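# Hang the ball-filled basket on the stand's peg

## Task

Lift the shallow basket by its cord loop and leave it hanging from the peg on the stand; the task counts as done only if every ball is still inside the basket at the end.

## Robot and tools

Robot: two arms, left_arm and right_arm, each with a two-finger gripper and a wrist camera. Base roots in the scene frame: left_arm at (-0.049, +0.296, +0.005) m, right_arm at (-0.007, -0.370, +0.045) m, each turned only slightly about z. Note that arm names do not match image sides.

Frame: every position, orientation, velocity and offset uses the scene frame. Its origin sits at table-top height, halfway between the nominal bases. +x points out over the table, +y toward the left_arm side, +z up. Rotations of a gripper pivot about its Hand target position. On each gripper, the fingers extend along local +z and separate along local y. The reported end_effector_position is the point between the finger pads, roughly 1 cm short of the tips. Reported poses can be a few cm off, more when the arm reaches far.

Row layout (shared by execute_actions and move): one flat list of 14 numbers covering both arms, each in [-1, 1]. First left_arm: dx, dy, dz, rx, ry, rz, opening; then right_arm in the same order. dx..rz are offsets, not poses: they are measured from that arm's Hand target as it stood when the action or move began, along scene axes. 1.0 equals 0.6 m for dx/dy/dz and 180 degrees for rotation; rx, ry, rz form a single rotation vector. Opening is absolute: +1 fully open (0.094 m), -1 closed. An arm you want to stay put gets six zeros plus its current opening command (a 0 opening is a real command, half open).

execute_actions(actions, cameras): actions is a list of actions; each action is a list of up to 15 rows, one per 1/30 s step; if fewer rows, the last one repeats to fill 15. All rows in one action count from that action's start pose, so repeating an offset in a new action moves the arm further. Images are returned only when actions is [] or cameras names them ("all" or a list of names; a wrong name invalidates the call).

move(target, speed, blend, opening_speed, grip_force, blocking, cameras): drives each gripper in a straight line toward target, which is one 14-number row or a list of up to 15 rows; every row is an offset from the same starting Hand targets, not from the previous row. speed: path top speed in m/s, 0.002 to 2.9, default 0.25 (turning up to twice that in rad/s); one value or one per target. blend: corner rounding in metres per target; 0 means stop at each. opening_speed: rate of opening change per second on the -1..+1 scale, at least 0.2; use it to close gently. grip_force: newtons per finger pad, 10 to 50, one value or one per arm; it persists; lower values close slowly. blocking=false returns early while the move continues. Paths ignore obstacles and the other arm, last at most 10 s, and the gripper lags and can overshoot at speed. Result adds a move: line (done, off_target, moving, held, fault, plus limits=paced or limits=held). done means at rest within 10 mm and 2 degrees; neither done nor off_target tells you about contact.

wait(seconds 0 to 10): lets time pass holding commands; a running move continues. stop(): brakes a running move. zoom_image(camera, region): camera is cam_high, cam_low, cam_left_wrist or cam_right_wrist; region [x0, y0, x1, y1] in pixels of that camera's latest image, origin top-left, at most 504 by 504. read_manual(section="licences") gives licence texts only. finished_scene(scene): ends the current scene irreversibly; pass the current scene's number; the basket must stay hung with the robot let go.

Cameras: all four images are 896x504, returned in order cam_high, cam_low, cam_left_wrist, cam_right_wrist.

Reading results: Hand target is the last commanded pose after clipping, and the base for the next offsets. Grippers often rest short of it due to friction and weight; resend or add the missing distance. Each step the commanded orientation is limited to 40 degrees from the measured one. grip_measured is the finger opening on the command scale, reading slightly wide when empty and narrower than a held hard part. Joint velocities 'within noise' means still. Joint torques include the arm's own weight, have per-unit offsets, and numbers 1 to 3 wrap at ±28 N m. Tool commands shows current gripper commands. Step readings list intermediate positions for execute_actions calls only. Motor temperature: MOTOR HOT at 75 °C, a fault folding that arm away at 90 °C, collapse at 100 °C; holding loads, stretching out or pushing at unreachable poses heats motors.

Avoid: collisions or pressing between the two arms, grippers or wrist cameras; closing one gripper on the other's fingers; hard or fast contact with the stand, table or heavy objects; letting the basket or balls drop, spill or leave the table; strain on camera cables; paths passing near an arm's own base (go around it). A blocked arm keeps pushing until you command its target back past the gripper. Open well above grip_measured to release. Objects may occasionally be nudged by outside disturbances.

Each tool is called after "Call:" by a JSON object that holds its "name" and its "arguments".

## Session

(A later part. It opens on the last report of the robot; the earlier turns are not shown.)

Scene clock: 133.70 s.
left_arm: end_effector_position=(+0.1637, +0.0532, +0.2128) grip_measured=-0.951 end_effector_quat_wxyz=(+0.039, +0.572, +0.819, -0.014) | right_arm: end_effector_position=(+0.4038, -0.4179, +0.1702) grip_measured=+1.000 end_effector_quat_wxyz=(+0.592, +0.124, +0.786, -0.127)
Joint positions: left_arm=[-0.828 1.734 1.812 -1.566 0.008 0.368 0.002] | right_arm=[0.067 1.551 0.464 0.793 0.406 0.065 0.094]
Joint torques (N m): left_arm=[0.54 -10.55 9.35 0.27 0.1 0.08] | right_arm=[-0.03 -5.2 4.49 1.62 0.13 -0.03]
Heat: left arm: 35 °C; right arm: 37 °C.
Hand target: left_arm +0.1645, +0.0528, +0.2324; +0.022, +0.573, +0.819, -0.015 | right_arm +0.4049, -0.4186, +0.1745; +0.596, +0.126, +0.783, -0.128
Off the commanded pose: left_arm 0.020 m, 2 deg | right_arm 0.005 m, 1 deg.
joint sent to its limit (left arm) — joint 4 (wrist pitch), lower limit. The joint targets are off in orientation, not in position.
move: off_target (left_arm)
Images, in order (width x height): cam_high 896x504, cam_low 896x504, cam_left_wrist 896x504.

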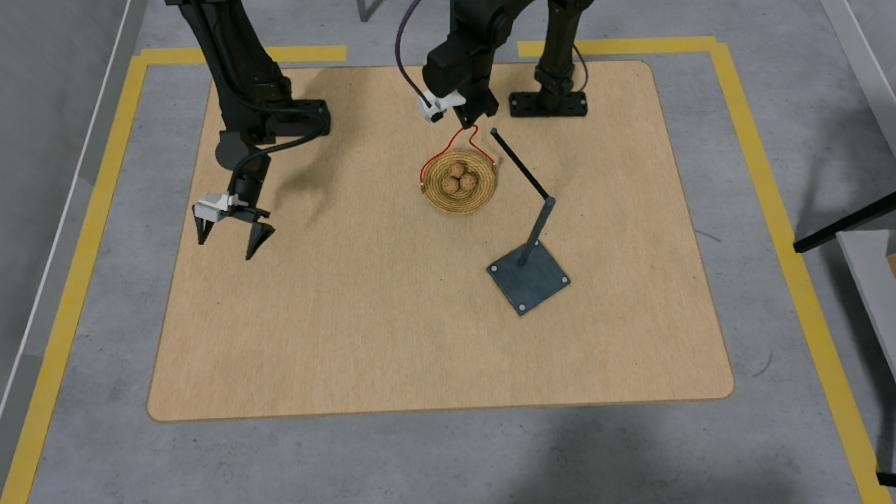

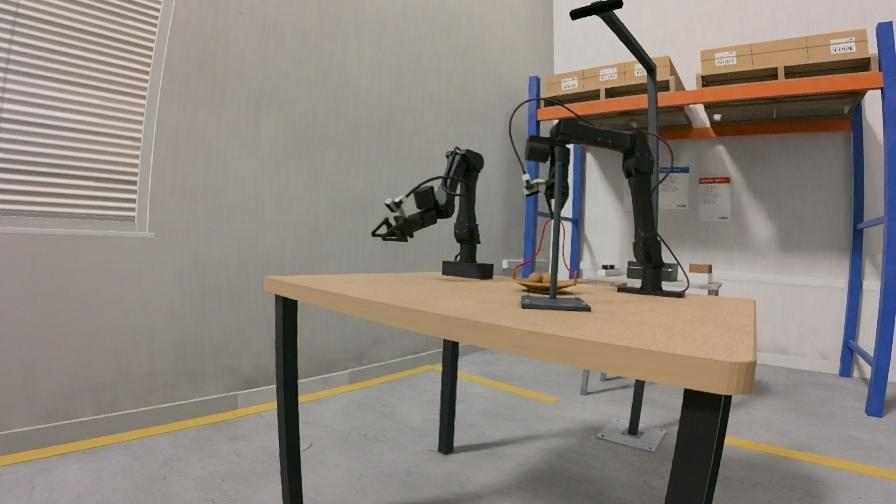

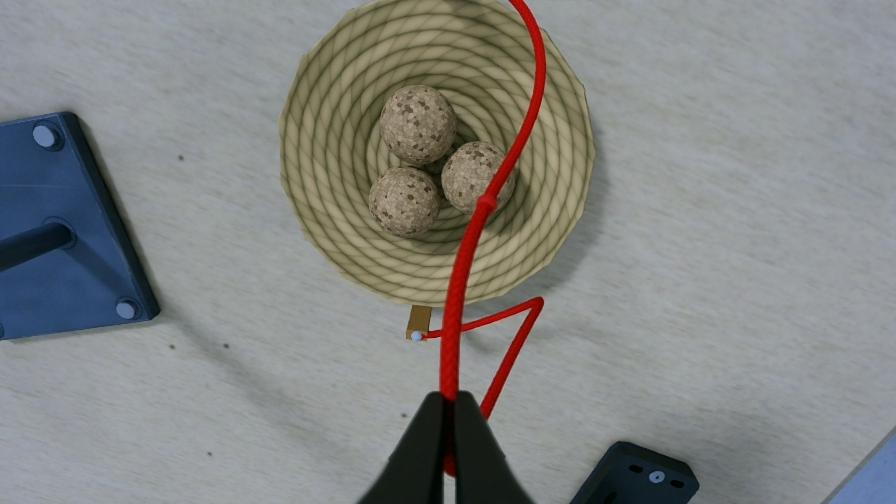

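Call:
{"name": "move", "arguments": {"target": [[0.015,-0.015,0.0,-0.183,-0.066,0,-1,0,0,0,0,0,0,1],[0.015,-0.015,0.04,-0.183,-0.066,0,-1,0,0,0,0,0,0,1]], "speed": 0.04, "cameras": ["cam_left_wrist","cam_high","cam_low"]}}

Call:
{"name": "zoom_image", "arguments": {"camera": "cam_low", "region": [480, 140, 680, 320]}}

Scene clock: 149.30 s.
left_arm: end_effector_position=(+0.1707, +0.0463, +0.2404) grip_measured=-0.951 end_effector_quat_wxyz=(+0.247, +0.541, +0.783, -0.180) | right_arm: end_effector_position=(+0.4038, -0.4179, +0.1702) grip_measured=+1.000 end_effector_quat_wxyz=(+0.592, +0.124, +0.786, -0.127)
Joint positions: left_arm=[-0.665 1.338 1.366 -1.051 0.308 0.436 0.002] | right_arm=[0.067 1.551 0.464 0.793 0.406 0.065 0.094]
Joint torques (N m): left_arm=[0.64 -5.29 10.54 1.05 0.29 0.05] | right_arm=[-0.02 -5.24 4.51 1.62 0.14 -0.02]
Heat: left arm: 35 °C; right arm: 37 °C.
Hand target: left_arm +0.1735, +0.0438, +0.2564; +0.267, +0.542, +0.775, -0.188 | right_arm +0.4049, -0.4186, +0.1745; +0.596, +0.126, +0.783, -0.128
Off the commanded pose: left_arm 0.016 m, 3 deg | right_arm 0.005 m, 1 deg.
move: off_target (left_arm)
Images, in order (width x height): cam_high 896x504, cam_low 896x504, cam_left_wrist 896x504.

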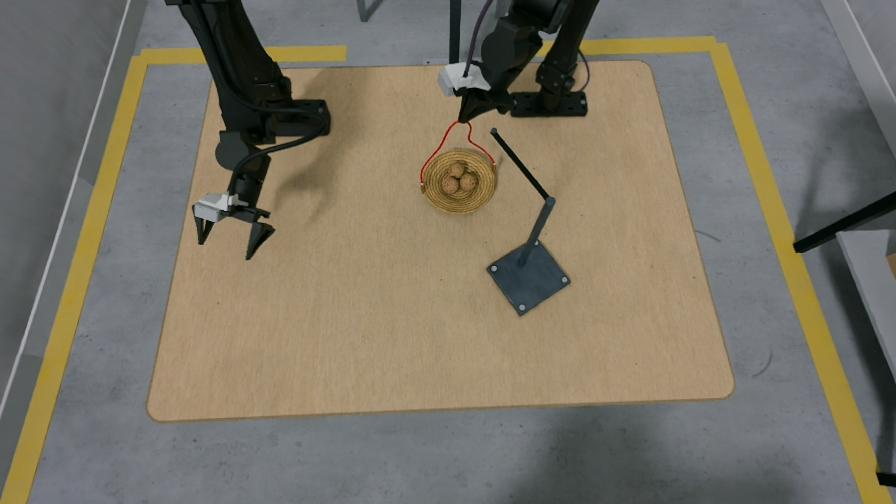

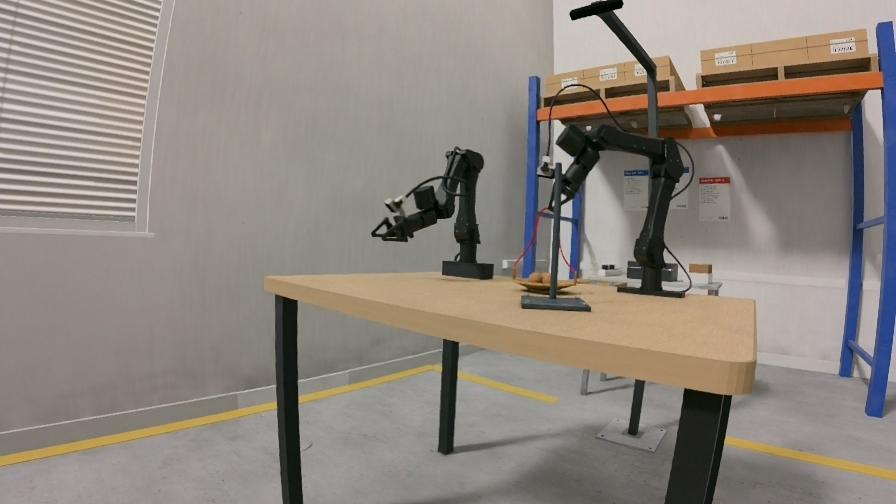

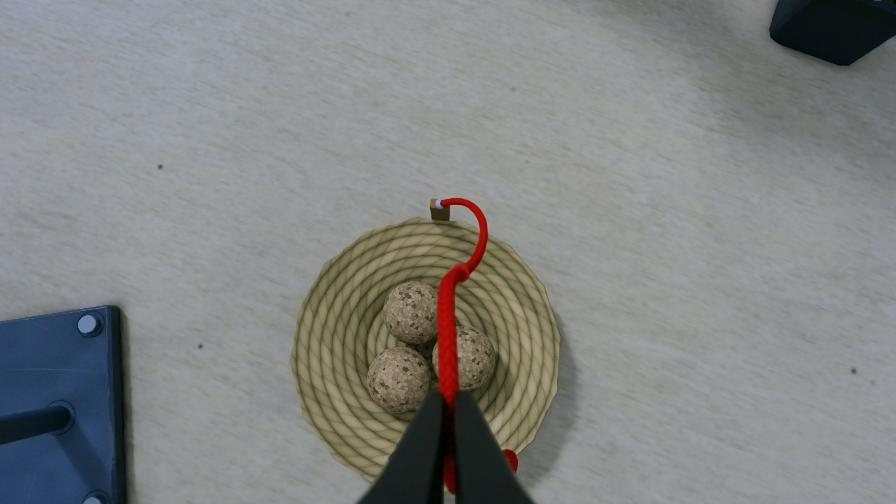

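Scaled by 2.520 from the camera's 896x504 image, which has a finer 1280x720 frame.

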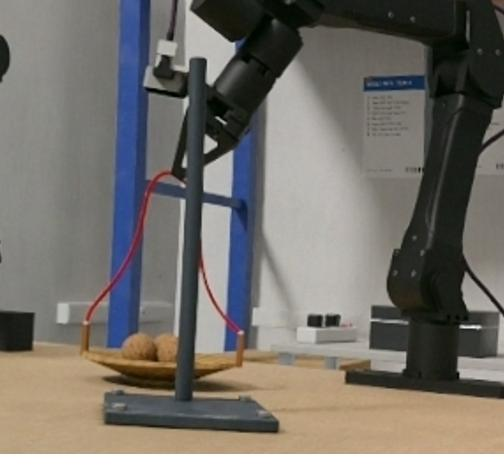

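Call:
{"name": "move", "arguments": {"target": [0.0,0.0,0.09,0,0,0,-1,0,0,0,0,0,0,1], "speed": 0.04, "cameras": ["cam_left_wrist","cam_high","cam_low"]}}

Call:
{"name": "zoom_image", "arguments": {"camera": "cam_low", "region": [480, 140, 680, 320]}}

Call:
{"name": "zoom_image", "arguments": {"camera": "cam_high", "region": [390, 60, 610, 280]}}

Scene clock: 158.27 s.
left_arm: end_effector_position=(+0.1676, +0.0489, +0.2930) grip_measured=-0.952 end_effector_quat_wxyz=(+0.239, +0.541, +0.786, -0.179) | right_arm: end_effector_position=(+0.4038, -0.4179, +0.1702) grip_measured=+1.000 end_effector_quat_wxyz=(+0.592, +0.124, +0.786, -0.127)
Joint positions: left_arm=[-0.665 1.414 1.66 -1.286 0.308 0.436 0.002] | right_arm=[0.067 1.551 0.464 0.793 0.406 0.065 0.094]
Joint torques (N m): left_arm=[0.66 -4.86 10.65 1.22 0.28 0.05] | right_arm=[-0.03 -5.19 4.52 1.61 0.12 -0.02]
Heat: left arm: 36 °C; right arm: 37 °C.
Hand target: left_arm +0.1734, +0.0438, +0.3103; +0.266, +0.542, +0.775, -0.188 | right_arm +0.4049, -0.4186, +0.1745; +0.596, +0.126, +0.783, -0.128
Off the commanded pose: left_arm 0.019 m, 4 deg | right_arm 0.005 m, 1 deg.
move: off_target (left_arm)
Images, in order (width x height): cam_high 896x504, cam_low 896x504, cam_left_wrist 896x504.

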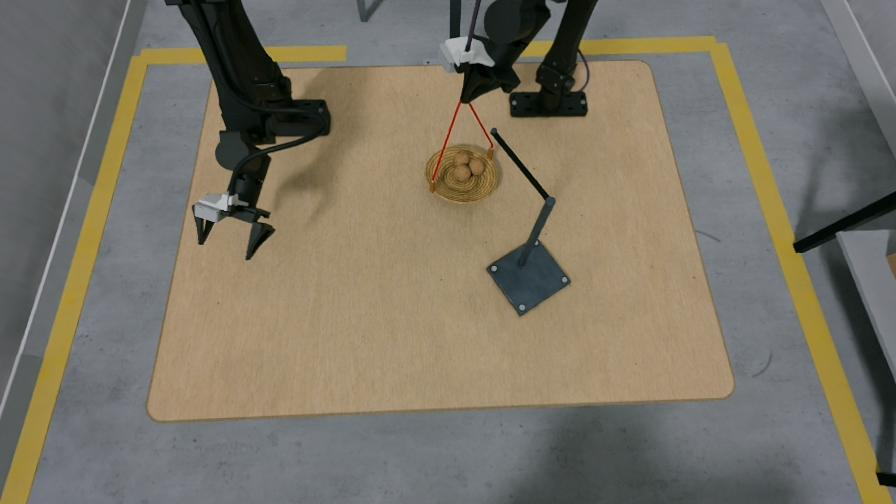

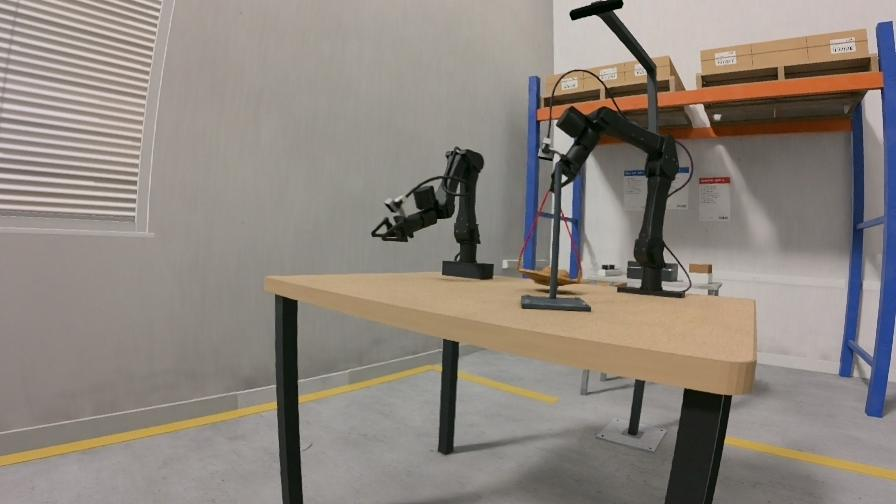

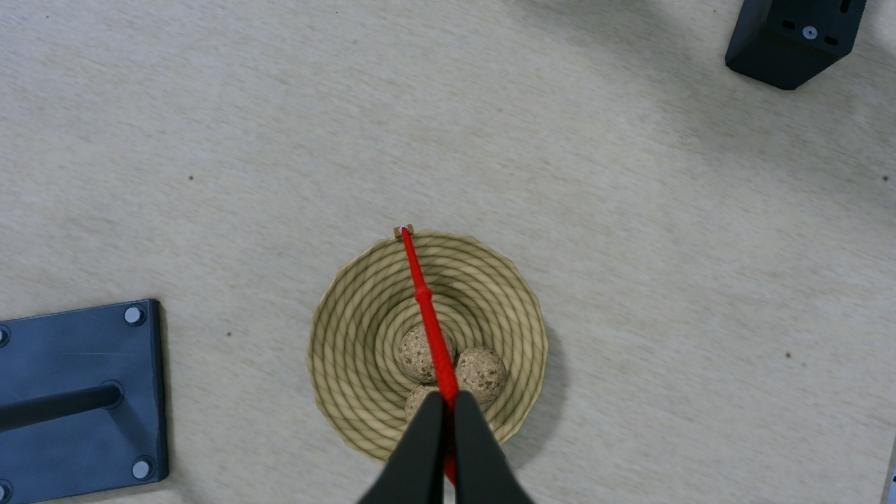

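Scaled by 2.520 from the camera's 896x504 image, which has a finer 1280x720 frame.

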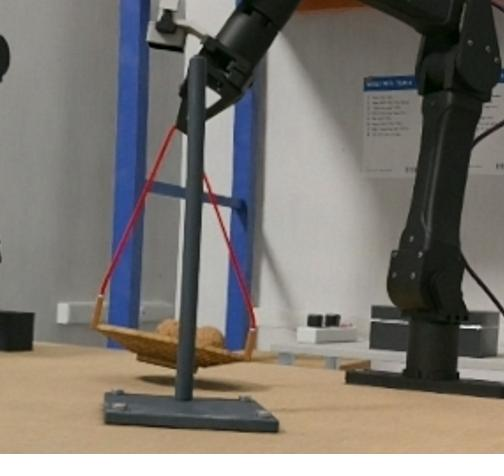

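Scaled by 2.291 from the camera's 896x504 image, which has a finer 1280x720 frame.

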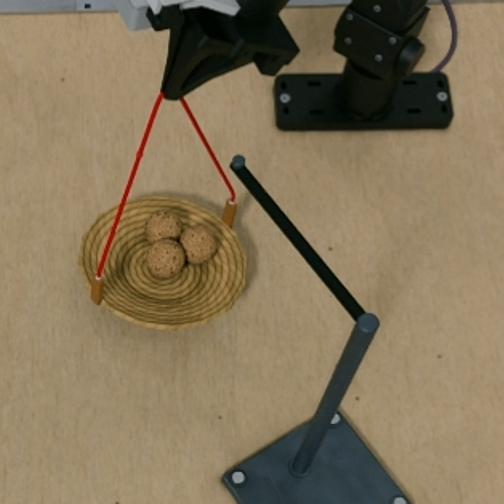

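Call:
{"name": "move", "arguments": {"target": [[0,0,0.128,-0.06,-0.028,0.067,-0.95,0,0,0,0,0,0,1],[0.07,0.026,0.128,-0.06,-0.028,0.067,-0.95,0,0,0,0,0,0,1]], "speed": 0.05, "blend": [0.03,0], "cameras": ["cam_left_wrist","cam_high","cam_low"]}}

Call:
{"name": "zoom_image", "arguments": {"camera": "cam_low", "region": [480, 120, 680, 320]}}

Call:
{"name": "zoom_image", "arguments": {"camera": "cam_high", "region": [390, 60, 610, 280]}}

Scene clock: 194.23 s.
left_arm: end_effector_position=(+0.2101, +0.0648, +0.3649) grip_measured=-0.946 end_effector_quat_wxyz=(+0.333, +0.435, +0.813, -0.197) | right_arm: end_effector_position=(+0.4038, -0.4179, +0.1702) grip_measured=+1.000 end_effector_quat_wxyz=(+0.592, +0.124, +0.786, -0.127)
Joint positions: left_arm=[-0.546 1.434 1.873 -1.27 0.321 0.29 0.003] | right_arm=[0.067 1.551 0.464 0.793 0.406 0.065 0.094]
Joint torques (N m): left_arm=[0.5 -4.71 10.26 1.67 0.3 0.05] | right_arm=[-0.06 -5.23 4.53 1.63 0.13 -0.03]
Heat: left arm: 36 °C; right arm: 37 °C.
Hand target: left_arm +0.2154, +0.0594, +0.3872; +0.368, +0.438, +0.794, -0.207 | right_arm +0.4049, -0.4186, +0.1745; +0.596, +0.126, +0.783, -0.128
Off the commanded pose: left_arm 0.024 m, 5 deg | right_arm 0.005 m, 1 deg.
move: off_target (left_arm); blend cut to 0.0224 m at target 1
Images, in order (width x height): cam_high 896x504, cam_low 896x504, cam_left_wrist 896x504.

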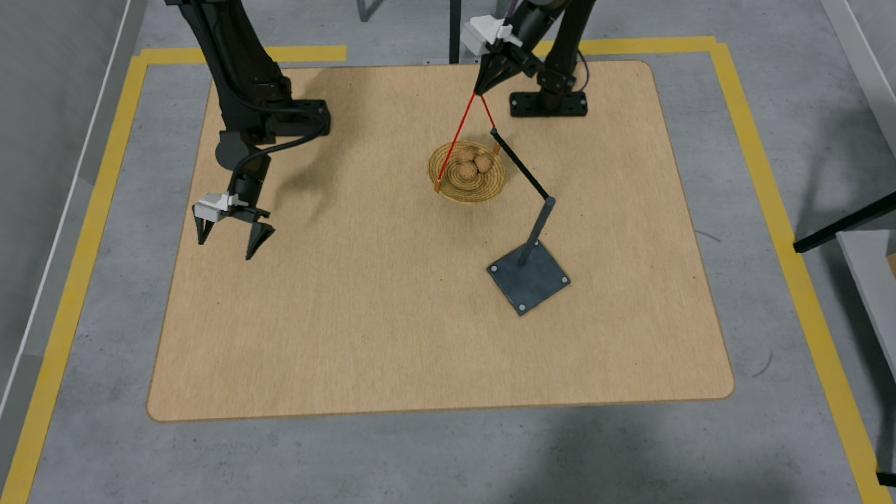

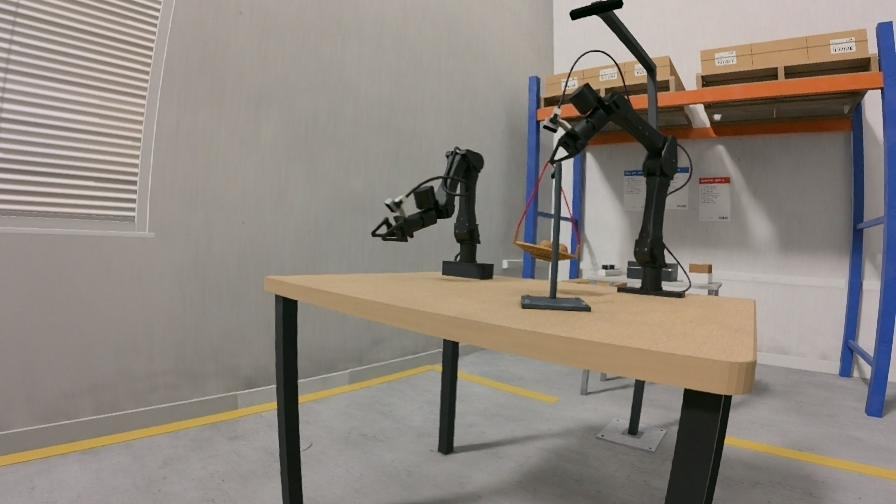

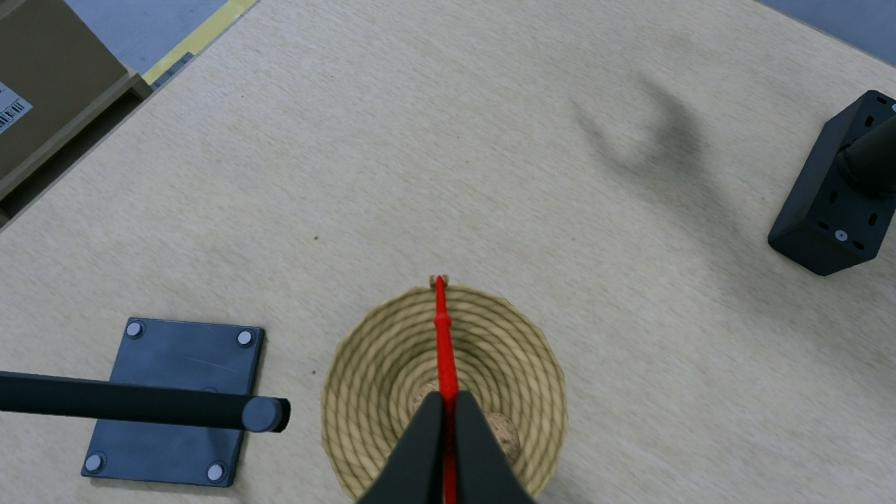

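Scaled by 2.520 from the camera's 896x504 image, which has a finer 1280x720 frame.

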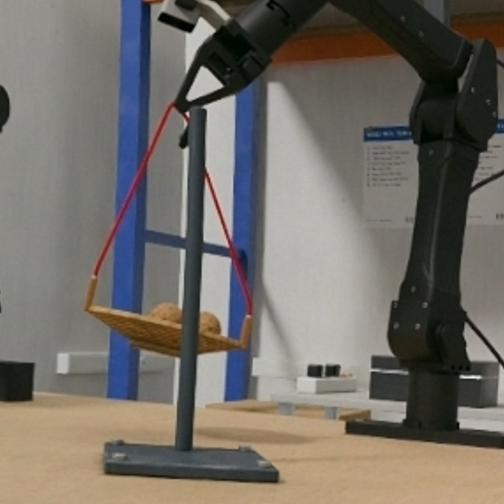

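Scaled by 2.291 from the camera's 896x504 image, which has a finer 1280x720 frame.

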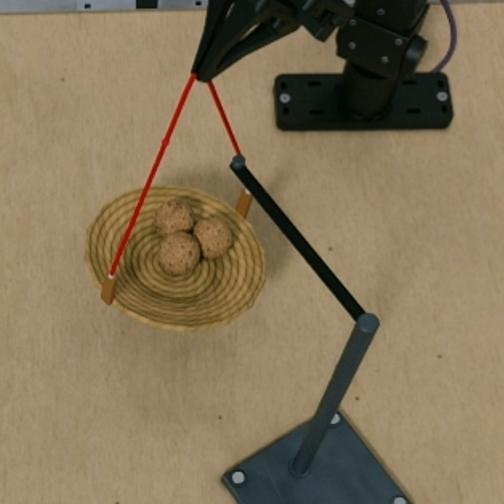

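Call:
{"name": "move", "arguments": {"target": [[0,0,0.035,0,0,0,-0.95,0,0,0,0,0,0,1],[0.14,0.092,0.035,0,0,0,-0.95,0,0,0,0,0,0,1]], "speed": 0.05, "blend": [0.01,0], "cameras": ["cam_left_wrist","cam_high","cam_low"]}}

Call:
{"name": "zoom_image", "arguments": {"camera": "cam_low", "region": [480, 120, 680, 320]}}

Call:
{"name": "zoom_image", "arguments": {"camera": "cam_high", "region": [390, 60, 610, 280]}}

Scene clock: 212.93 s.
left_arm: end_effector_position=(+0.2973, +0.1185, +0.3936) grip_measured=-0.950 end_effector_quat_wxyz=(+0.344, +0.430, +0.811, -0.199) | right_arm: end_effector_position=(+0.4038, -0.4179, +0.1702) grip_measured=+1.000 end_effector_quat_wxyz=(+0.592, +0.124, +0.786, -0.127)
Joint positions: left_arm=[-0.216 1.797 2.425 -1.548 0.536 0.554 0.002] | right_arm=[0.067 1.551 0.464 0.793 0.406 0.065 0.094]
Joint torques (N m): left_arm=[0.44 -6.79 8.65 1.37 0.54 0.06] | right_arm=[-0.02 -5.24 4.55 1.62 0.13 -0.03]
Heat: left arm: 37 °C; right arm: 36 °C.
Hand target: left_arm +0.2995, +0.1146, +0.4083; +0.368, +0.438, +0.794, -0.207 | right_arm +0.4049, -0.4186, +0.1745; +0.596, +0.126, +0.783, -0.128
Off the commanded pose: left_arm 0.015 m, 4 deg | right_arm 0.005 m, 1 deg.
move: off_target (left_arm)
Images, in order (width x height): cam_high 896x504, cam_low 896x504, cam_left_wrist 896x504.

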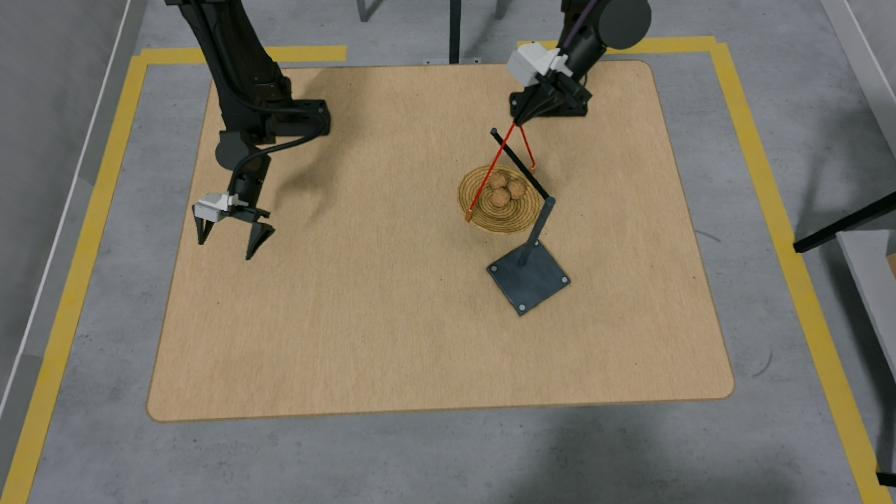

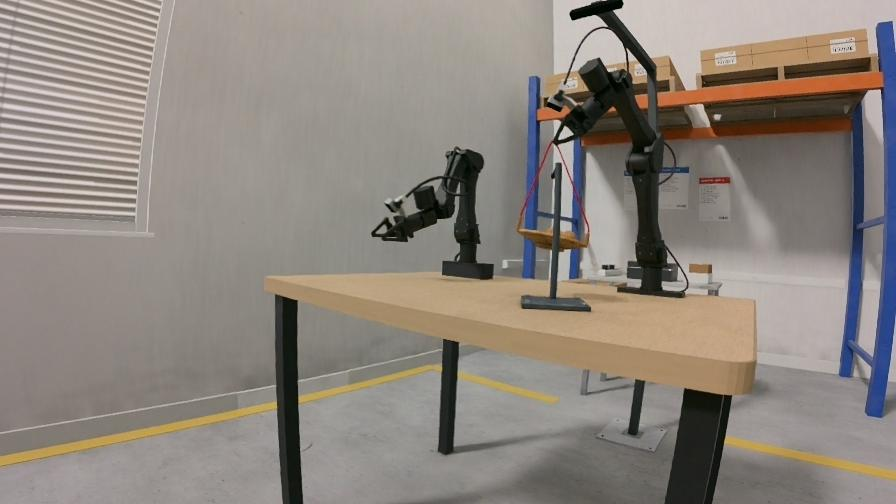

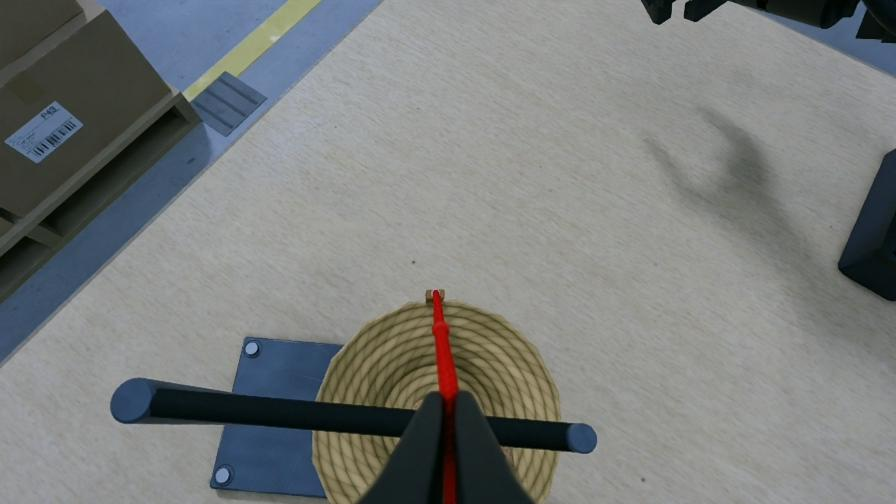

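Scaled by 2.520 from the camera's 896x504 image, which has a finer 1280x720 frame.

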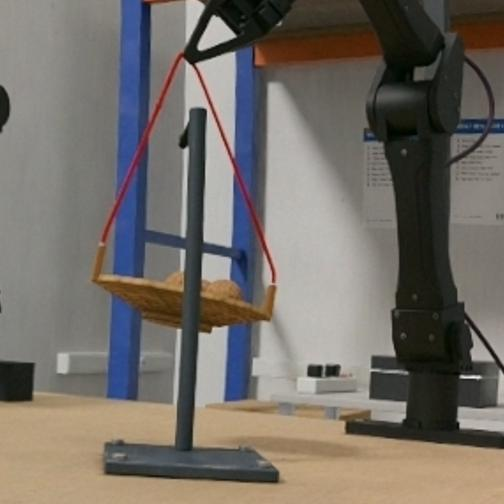

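Scaled by 2.291 from the camera's 896x504 image, which has a finer 1280x720 frame.

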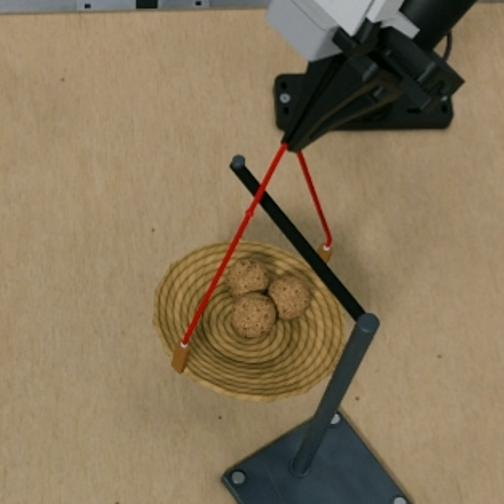

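Call:
{"name": "move", "arguments": {"target": [0,0,-0.085,0,0,0,-0.95,0,0,0,0,0,0,1], "speed": 0.05, "cameras": ["cam_left_wrist","cam_high","cam_low"]}}

Call:
{"name": "zoom_image", "arguments": {"camera": "cam_low", "region": [500, 120, 620, 280]}}

Call:
{"name": "zoom_image", "arguments": {"camera": "cam_high", "region": [440, 90, 580, 250]}}

Scene clock: 223.20 s.
left_arm: end_effector_position=(+0.3023, +0.1167, +0.3336) grip_measured=-0.944 end_effector_quat_wxyz=(+0.328, +0.431, +0.816, -0.204) | right_arm: end_effector_position=(+0.4038, -0.4179, +0.1702) grip_measured=+1.000 end_effector_quat_wxyz=(+0.592, +0.124, +0.786, -0.127)
Joint positions: left_arm=[-0.216 1.644 1.951 -1.266 0.539 0.561 0.003] | right_arm=[0.067 1.551 0.464 0.793 0.406 0.065 0.094]
Joint torques (N m): left_arm=[0.43 -10.61 6.41 1.57 0.52 0.02] | right_arm=[-0.02 -5.27 4.55 1.61 0.12 -0.03]
Heat: left arm: 36 °C; right arm: 36 °C.
Hand target: left_arm +0.2995, +0.1146, +0.3572; +0.368, +0.438, +0.794, -0.207 | right_arm +0.4049, -0.4186, +0.1745; +0.596, +0.126, +0.783, -0.128
Off the commanded pose: left_arm 0.024 m, 5 deg | right_arm 0.005 m, 1 deg.
move: off_target (left_arm)
Images, in order (width x height): cam_high 896x504, cam_low 896x504, cam_left_wrist 896x504.

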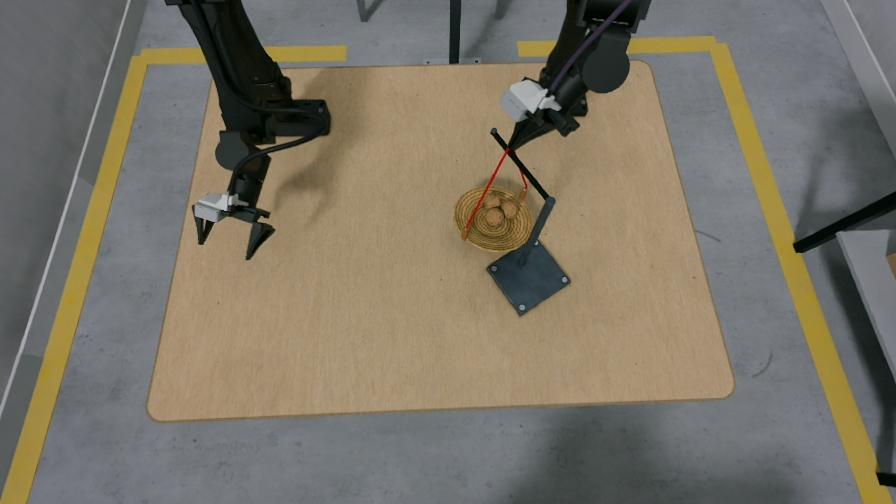

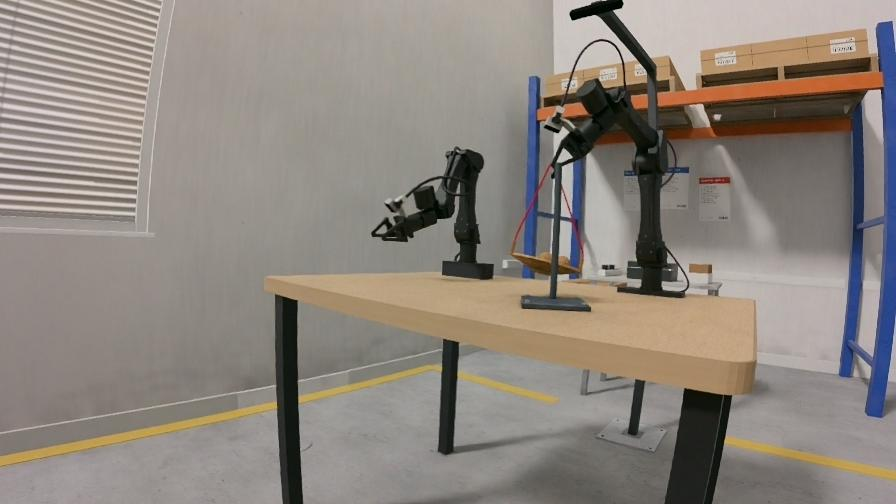

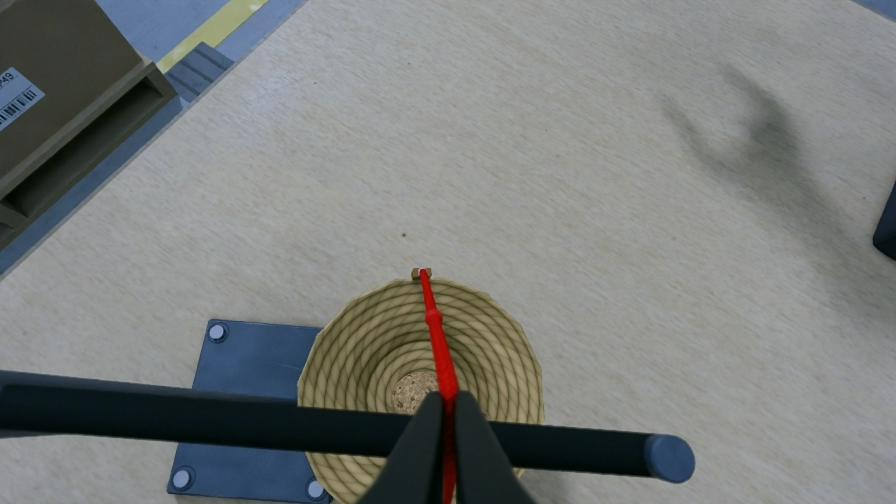

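Scaled by 3.150 from the camera's 896x504 image, which has a finer 1280x720 frame.

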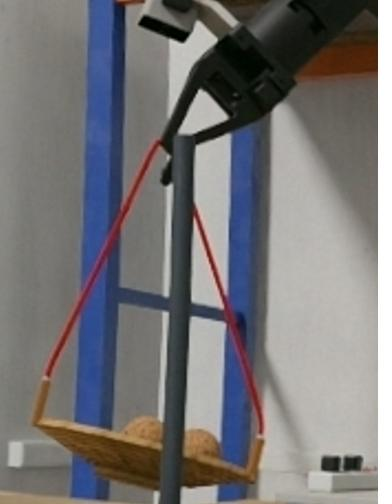

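Scaled by 3.150 from the camera's 896x504 image, which has a finer 1280x720 frame.

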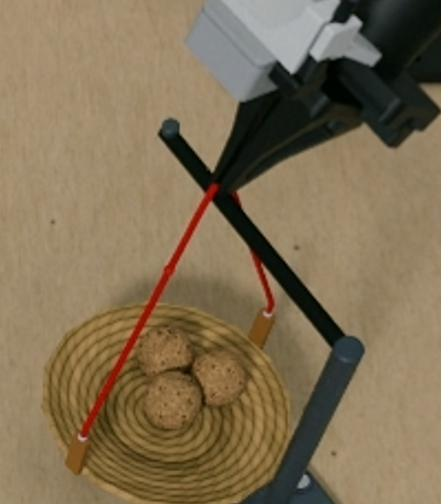

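Call:
{"name": "move", "arguments": {"target": [-0.012,-0.007,-0.022,0,0,0,-0.95,0,0,0,0,0,0,1], "speed": 0.03, "cameras": ["cam_left_wrist"]}}

Call:
{"name": "wait", "arguments": {"seconds": 0.1, "cameras": ["cam_low","cam_high"]}}

Call:
{"name": "zoom_image", "arguments": {"camera": "cam_low", "region": [500, 120, 620, 280]}}

Call:
{"name": "zoom_image", "arguments": {"camera": "cam_high", "region": [440, 90, 580, 250]}}

Scene clock: 230.87 s.
left_arm: end_effector_position=(+0.2976, +0.1176, +0.3273) grip_measured=-0.950 end_effector_quat_wxyz=(+0.341, +0.430, +0.811, -0.201) | right_arm: end_effector_position=(+0.4038, -0.4179, +0.1702) grip_measured=+1.000 end_effector_quat_wxyz=(+0.592, +0.124, +0.786, -0.127)
Joint positions: left_arm=[-0.218 1.58 1.836 -1.183 0.537 0.553 0.002] | right_arm=[0.067 1.551 0.464 0.793 0.406 0.065 0.094]
Joint velocities: left_arm=[-0.007 -0.012 0.002 -0.051 -0.007 0.022 0.007] | right_arm=[within noise]
Joint torques (N m): left_arm=[-1.25 -9.43 6.09 1.53 0.41 -0.06] | right_arm=[-0.03 -5.2 4.56 1.6 0.13 -0.02]
Heat: left arm: 36 °C; right arm: 36 °C.
Hand target: left_arm +0.2923, +0.1104, +0.3440; +0.368, +0.438, +0.794, -0.207 | right_arm +0.4049, -0.4186, +0.1745; +0.596, +0.126, +0.783, -0.128
Off the commanded pose: left_arm 0.019 m, 4 deg | right_arm 0.005 m, 1 deg.
move: off_target (left_arm)
Images, in order (width x height): cam_left_wrist 896x504.

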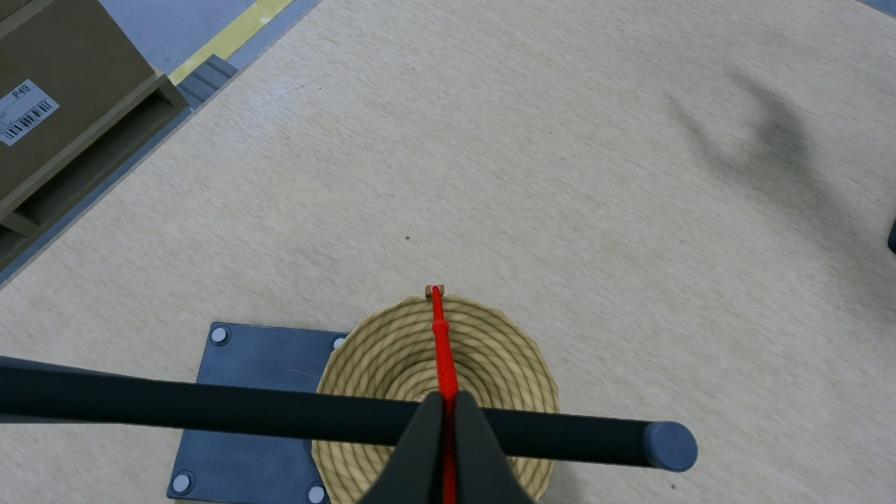

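Scene clock: 230.97 s.
left_arm: end_effector_position=(+0.2976, +0.1176, +0.3273) grip_measured=-0.943 end_effector_quat_wxyz=(+0.341, +0.430, +0.812, -0.201) | right_arm: end_effector_position=(+0.4038, -0.4179, +0.1702) grip_measured=+1.000 end_effector_quat_wxyz=(+0.592, +0.124, +0.786, -0.127)
Joint positions: left_arm=[-0.218 1.58 1.836 -1.183 0.537 0.552 0.003] | right_arm=[0.067 1.551 0.464 0.793 0.406 0.065 0.094]
Joint torques (N m): left_arm=[-1.25 -9.46 6.12 1.5 0.41 -0.08] | right_arm=[0.02 -5.2 4.53 1.61 0.13 -0.03]
Heat: left arm: 36 °C; right arm: 36 °C.
Hand target: left_arm +0.2922, +0.1104, +0.3440; +0.368, +0.438, +0.794, -0.207 | right_arm +0.4049, -0.4186, +0.1745; +0.596, +0.126, +0.783, -0.128
Tool commands: left_gripper/opening=-0.95 right_gripper/opening=+1.0
Off the commanded pose: left_arm 0.019 m, 4 deg | right_arm 0.005 m, 1 deg.
wait: 0.10 s; no rest
Images, in order (width x height): cam_high 896x504, cam_low 896x504.

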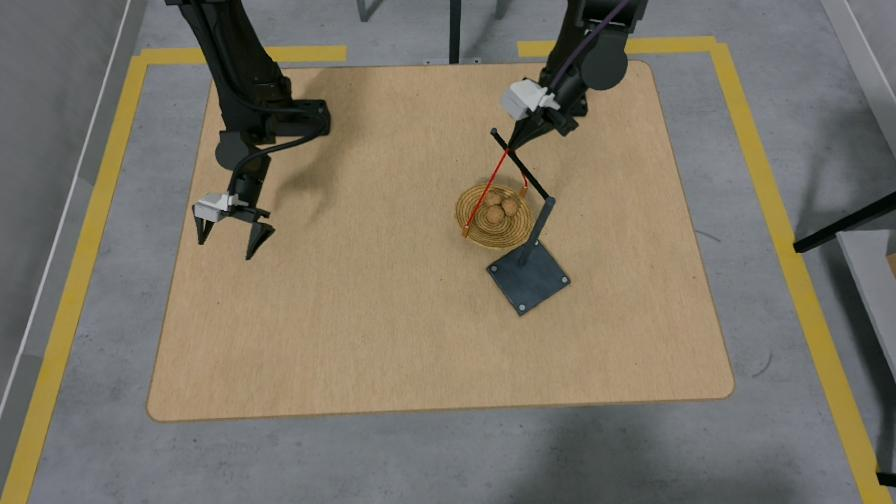

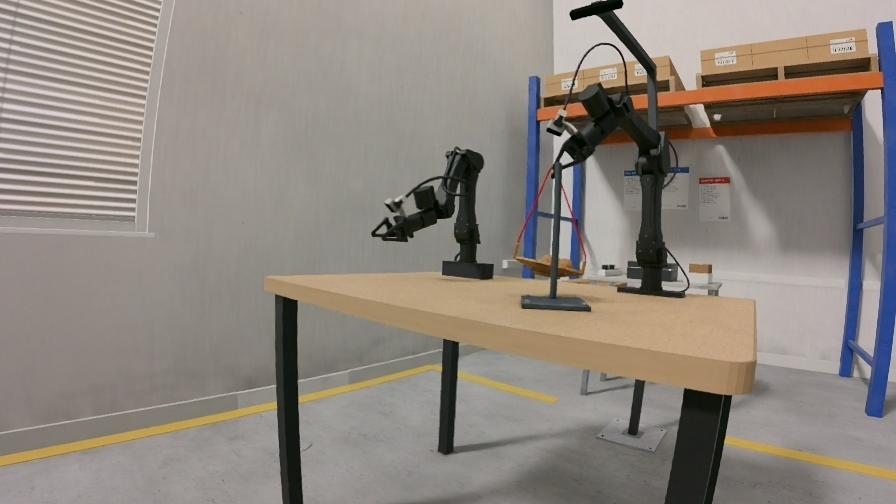

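Scaled by 3.150 from the camera's 896x504 image, which has a finer 1280x720 frame.

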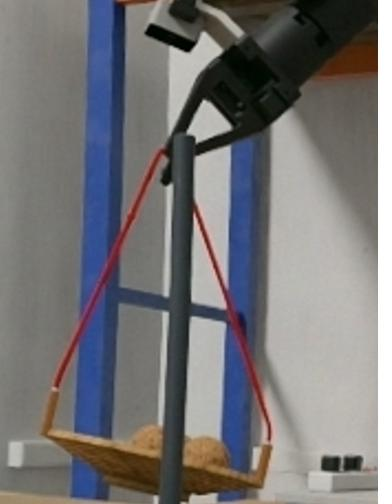

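Scaled by 3.150 from the camera's 896x504 image, which has a finer 1280x720 frame.

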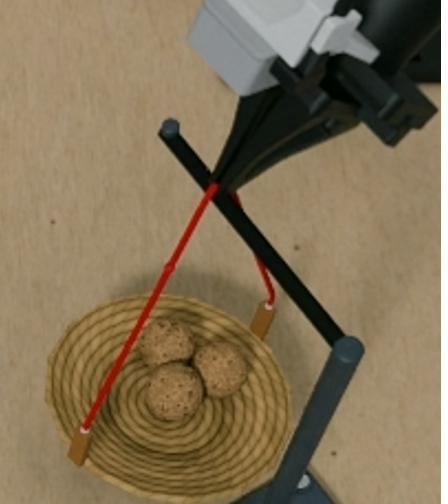

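Call:
{"name": "move", "arguments": {"target": [-0.004,-0.006,-0.014,0,0,0,-0.95,0,0,0,0,0,0,1], "speed": 0.02, "cameras": ["cam_left_wrist","cam_low","cam_high"]}}

Call:
{"name": "zoom_image", "arguments": {"camera": "cam_low", "region": [500, 120, 620, 280]}}

Call:
{"name": "zoom_image", "arguments": {"camera": "cam_high", "region": [440, 90, 580, 250]}}

Scene clock: 235.70 s.
left_arm: end_effector_position=(+0.2972, +0.1172, +0.3268) grip_measured=-0.949 end_effector_quat_wxyz=(+0.355, +0.429, +0.808, -0.193) | right_arm: end_effector_position=(+0.4038, -0.4179, +0.1702) grip_measured=+1.000 end_effector_quat_wxyz=(+0.592, +0.124, +0.786, -0.127)
Joint positions: left_arm=[-0.226 1.544 1.78 -1.126 0.521 0.54 0.002] | right_arm=[0.067 1.551 0.464 0.793 0.406 0.065 0.094]
Joint torques (N m): left_arm=[-1.87 -8.1 5.65 1.43 0.46 -0.11] | right_arm=[-0.02 -5.2 4.52 1.61 0.13 -0.01]
Heat: left arm: 36 °C; right arm: 36 °C.
Hand target: left_arm +0.2899, +0.1068, +0.3356; +0.368, +0.438, +0.794, -0.207 | right_arm +0.4049, -0.4186, +0.1745; +0.596, +0.126, +0.783, -0.128
Off the commanded pose: left_arm 0.015 m, 3 deg | right_arm 0.005 m, 1 deg.
move: off_target (left_arm)
Images, in order (width x height): cam_high 896x504, cam_low 896x504, cam_left_wrist 896x504.

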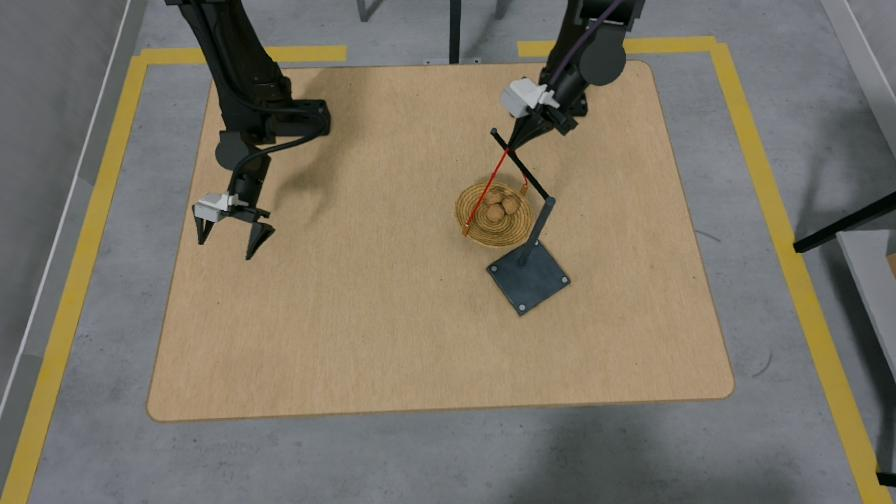

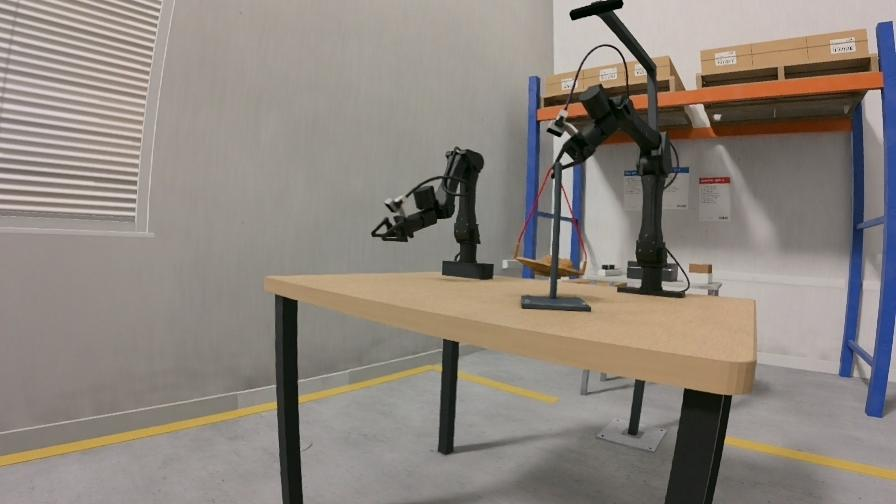

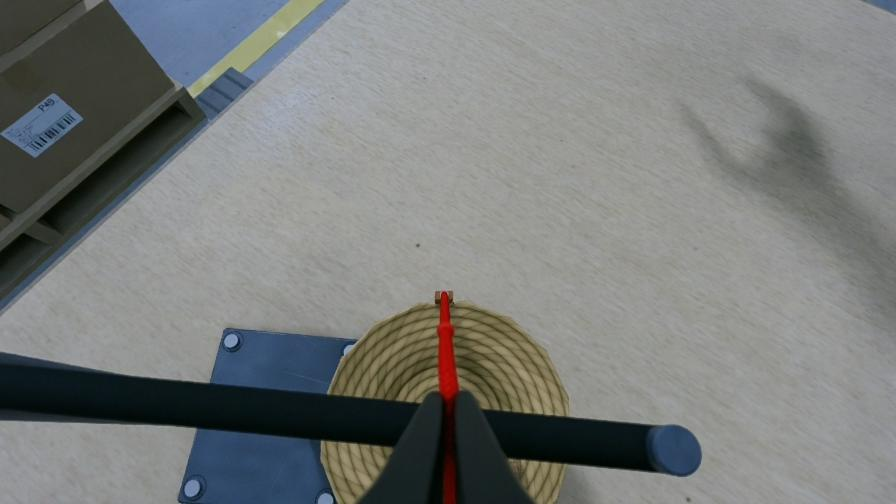

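Scaled by 3.150 from the camera's 896x504 image, which has a finer 1280x720 frame.

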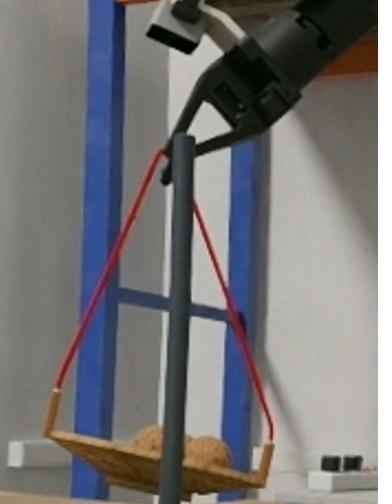

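Scaled by 3.150 from the camera's 896x504 image, which has a finer 1280x720 frame.

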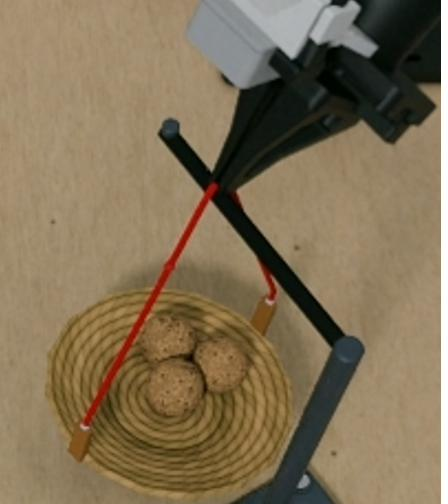

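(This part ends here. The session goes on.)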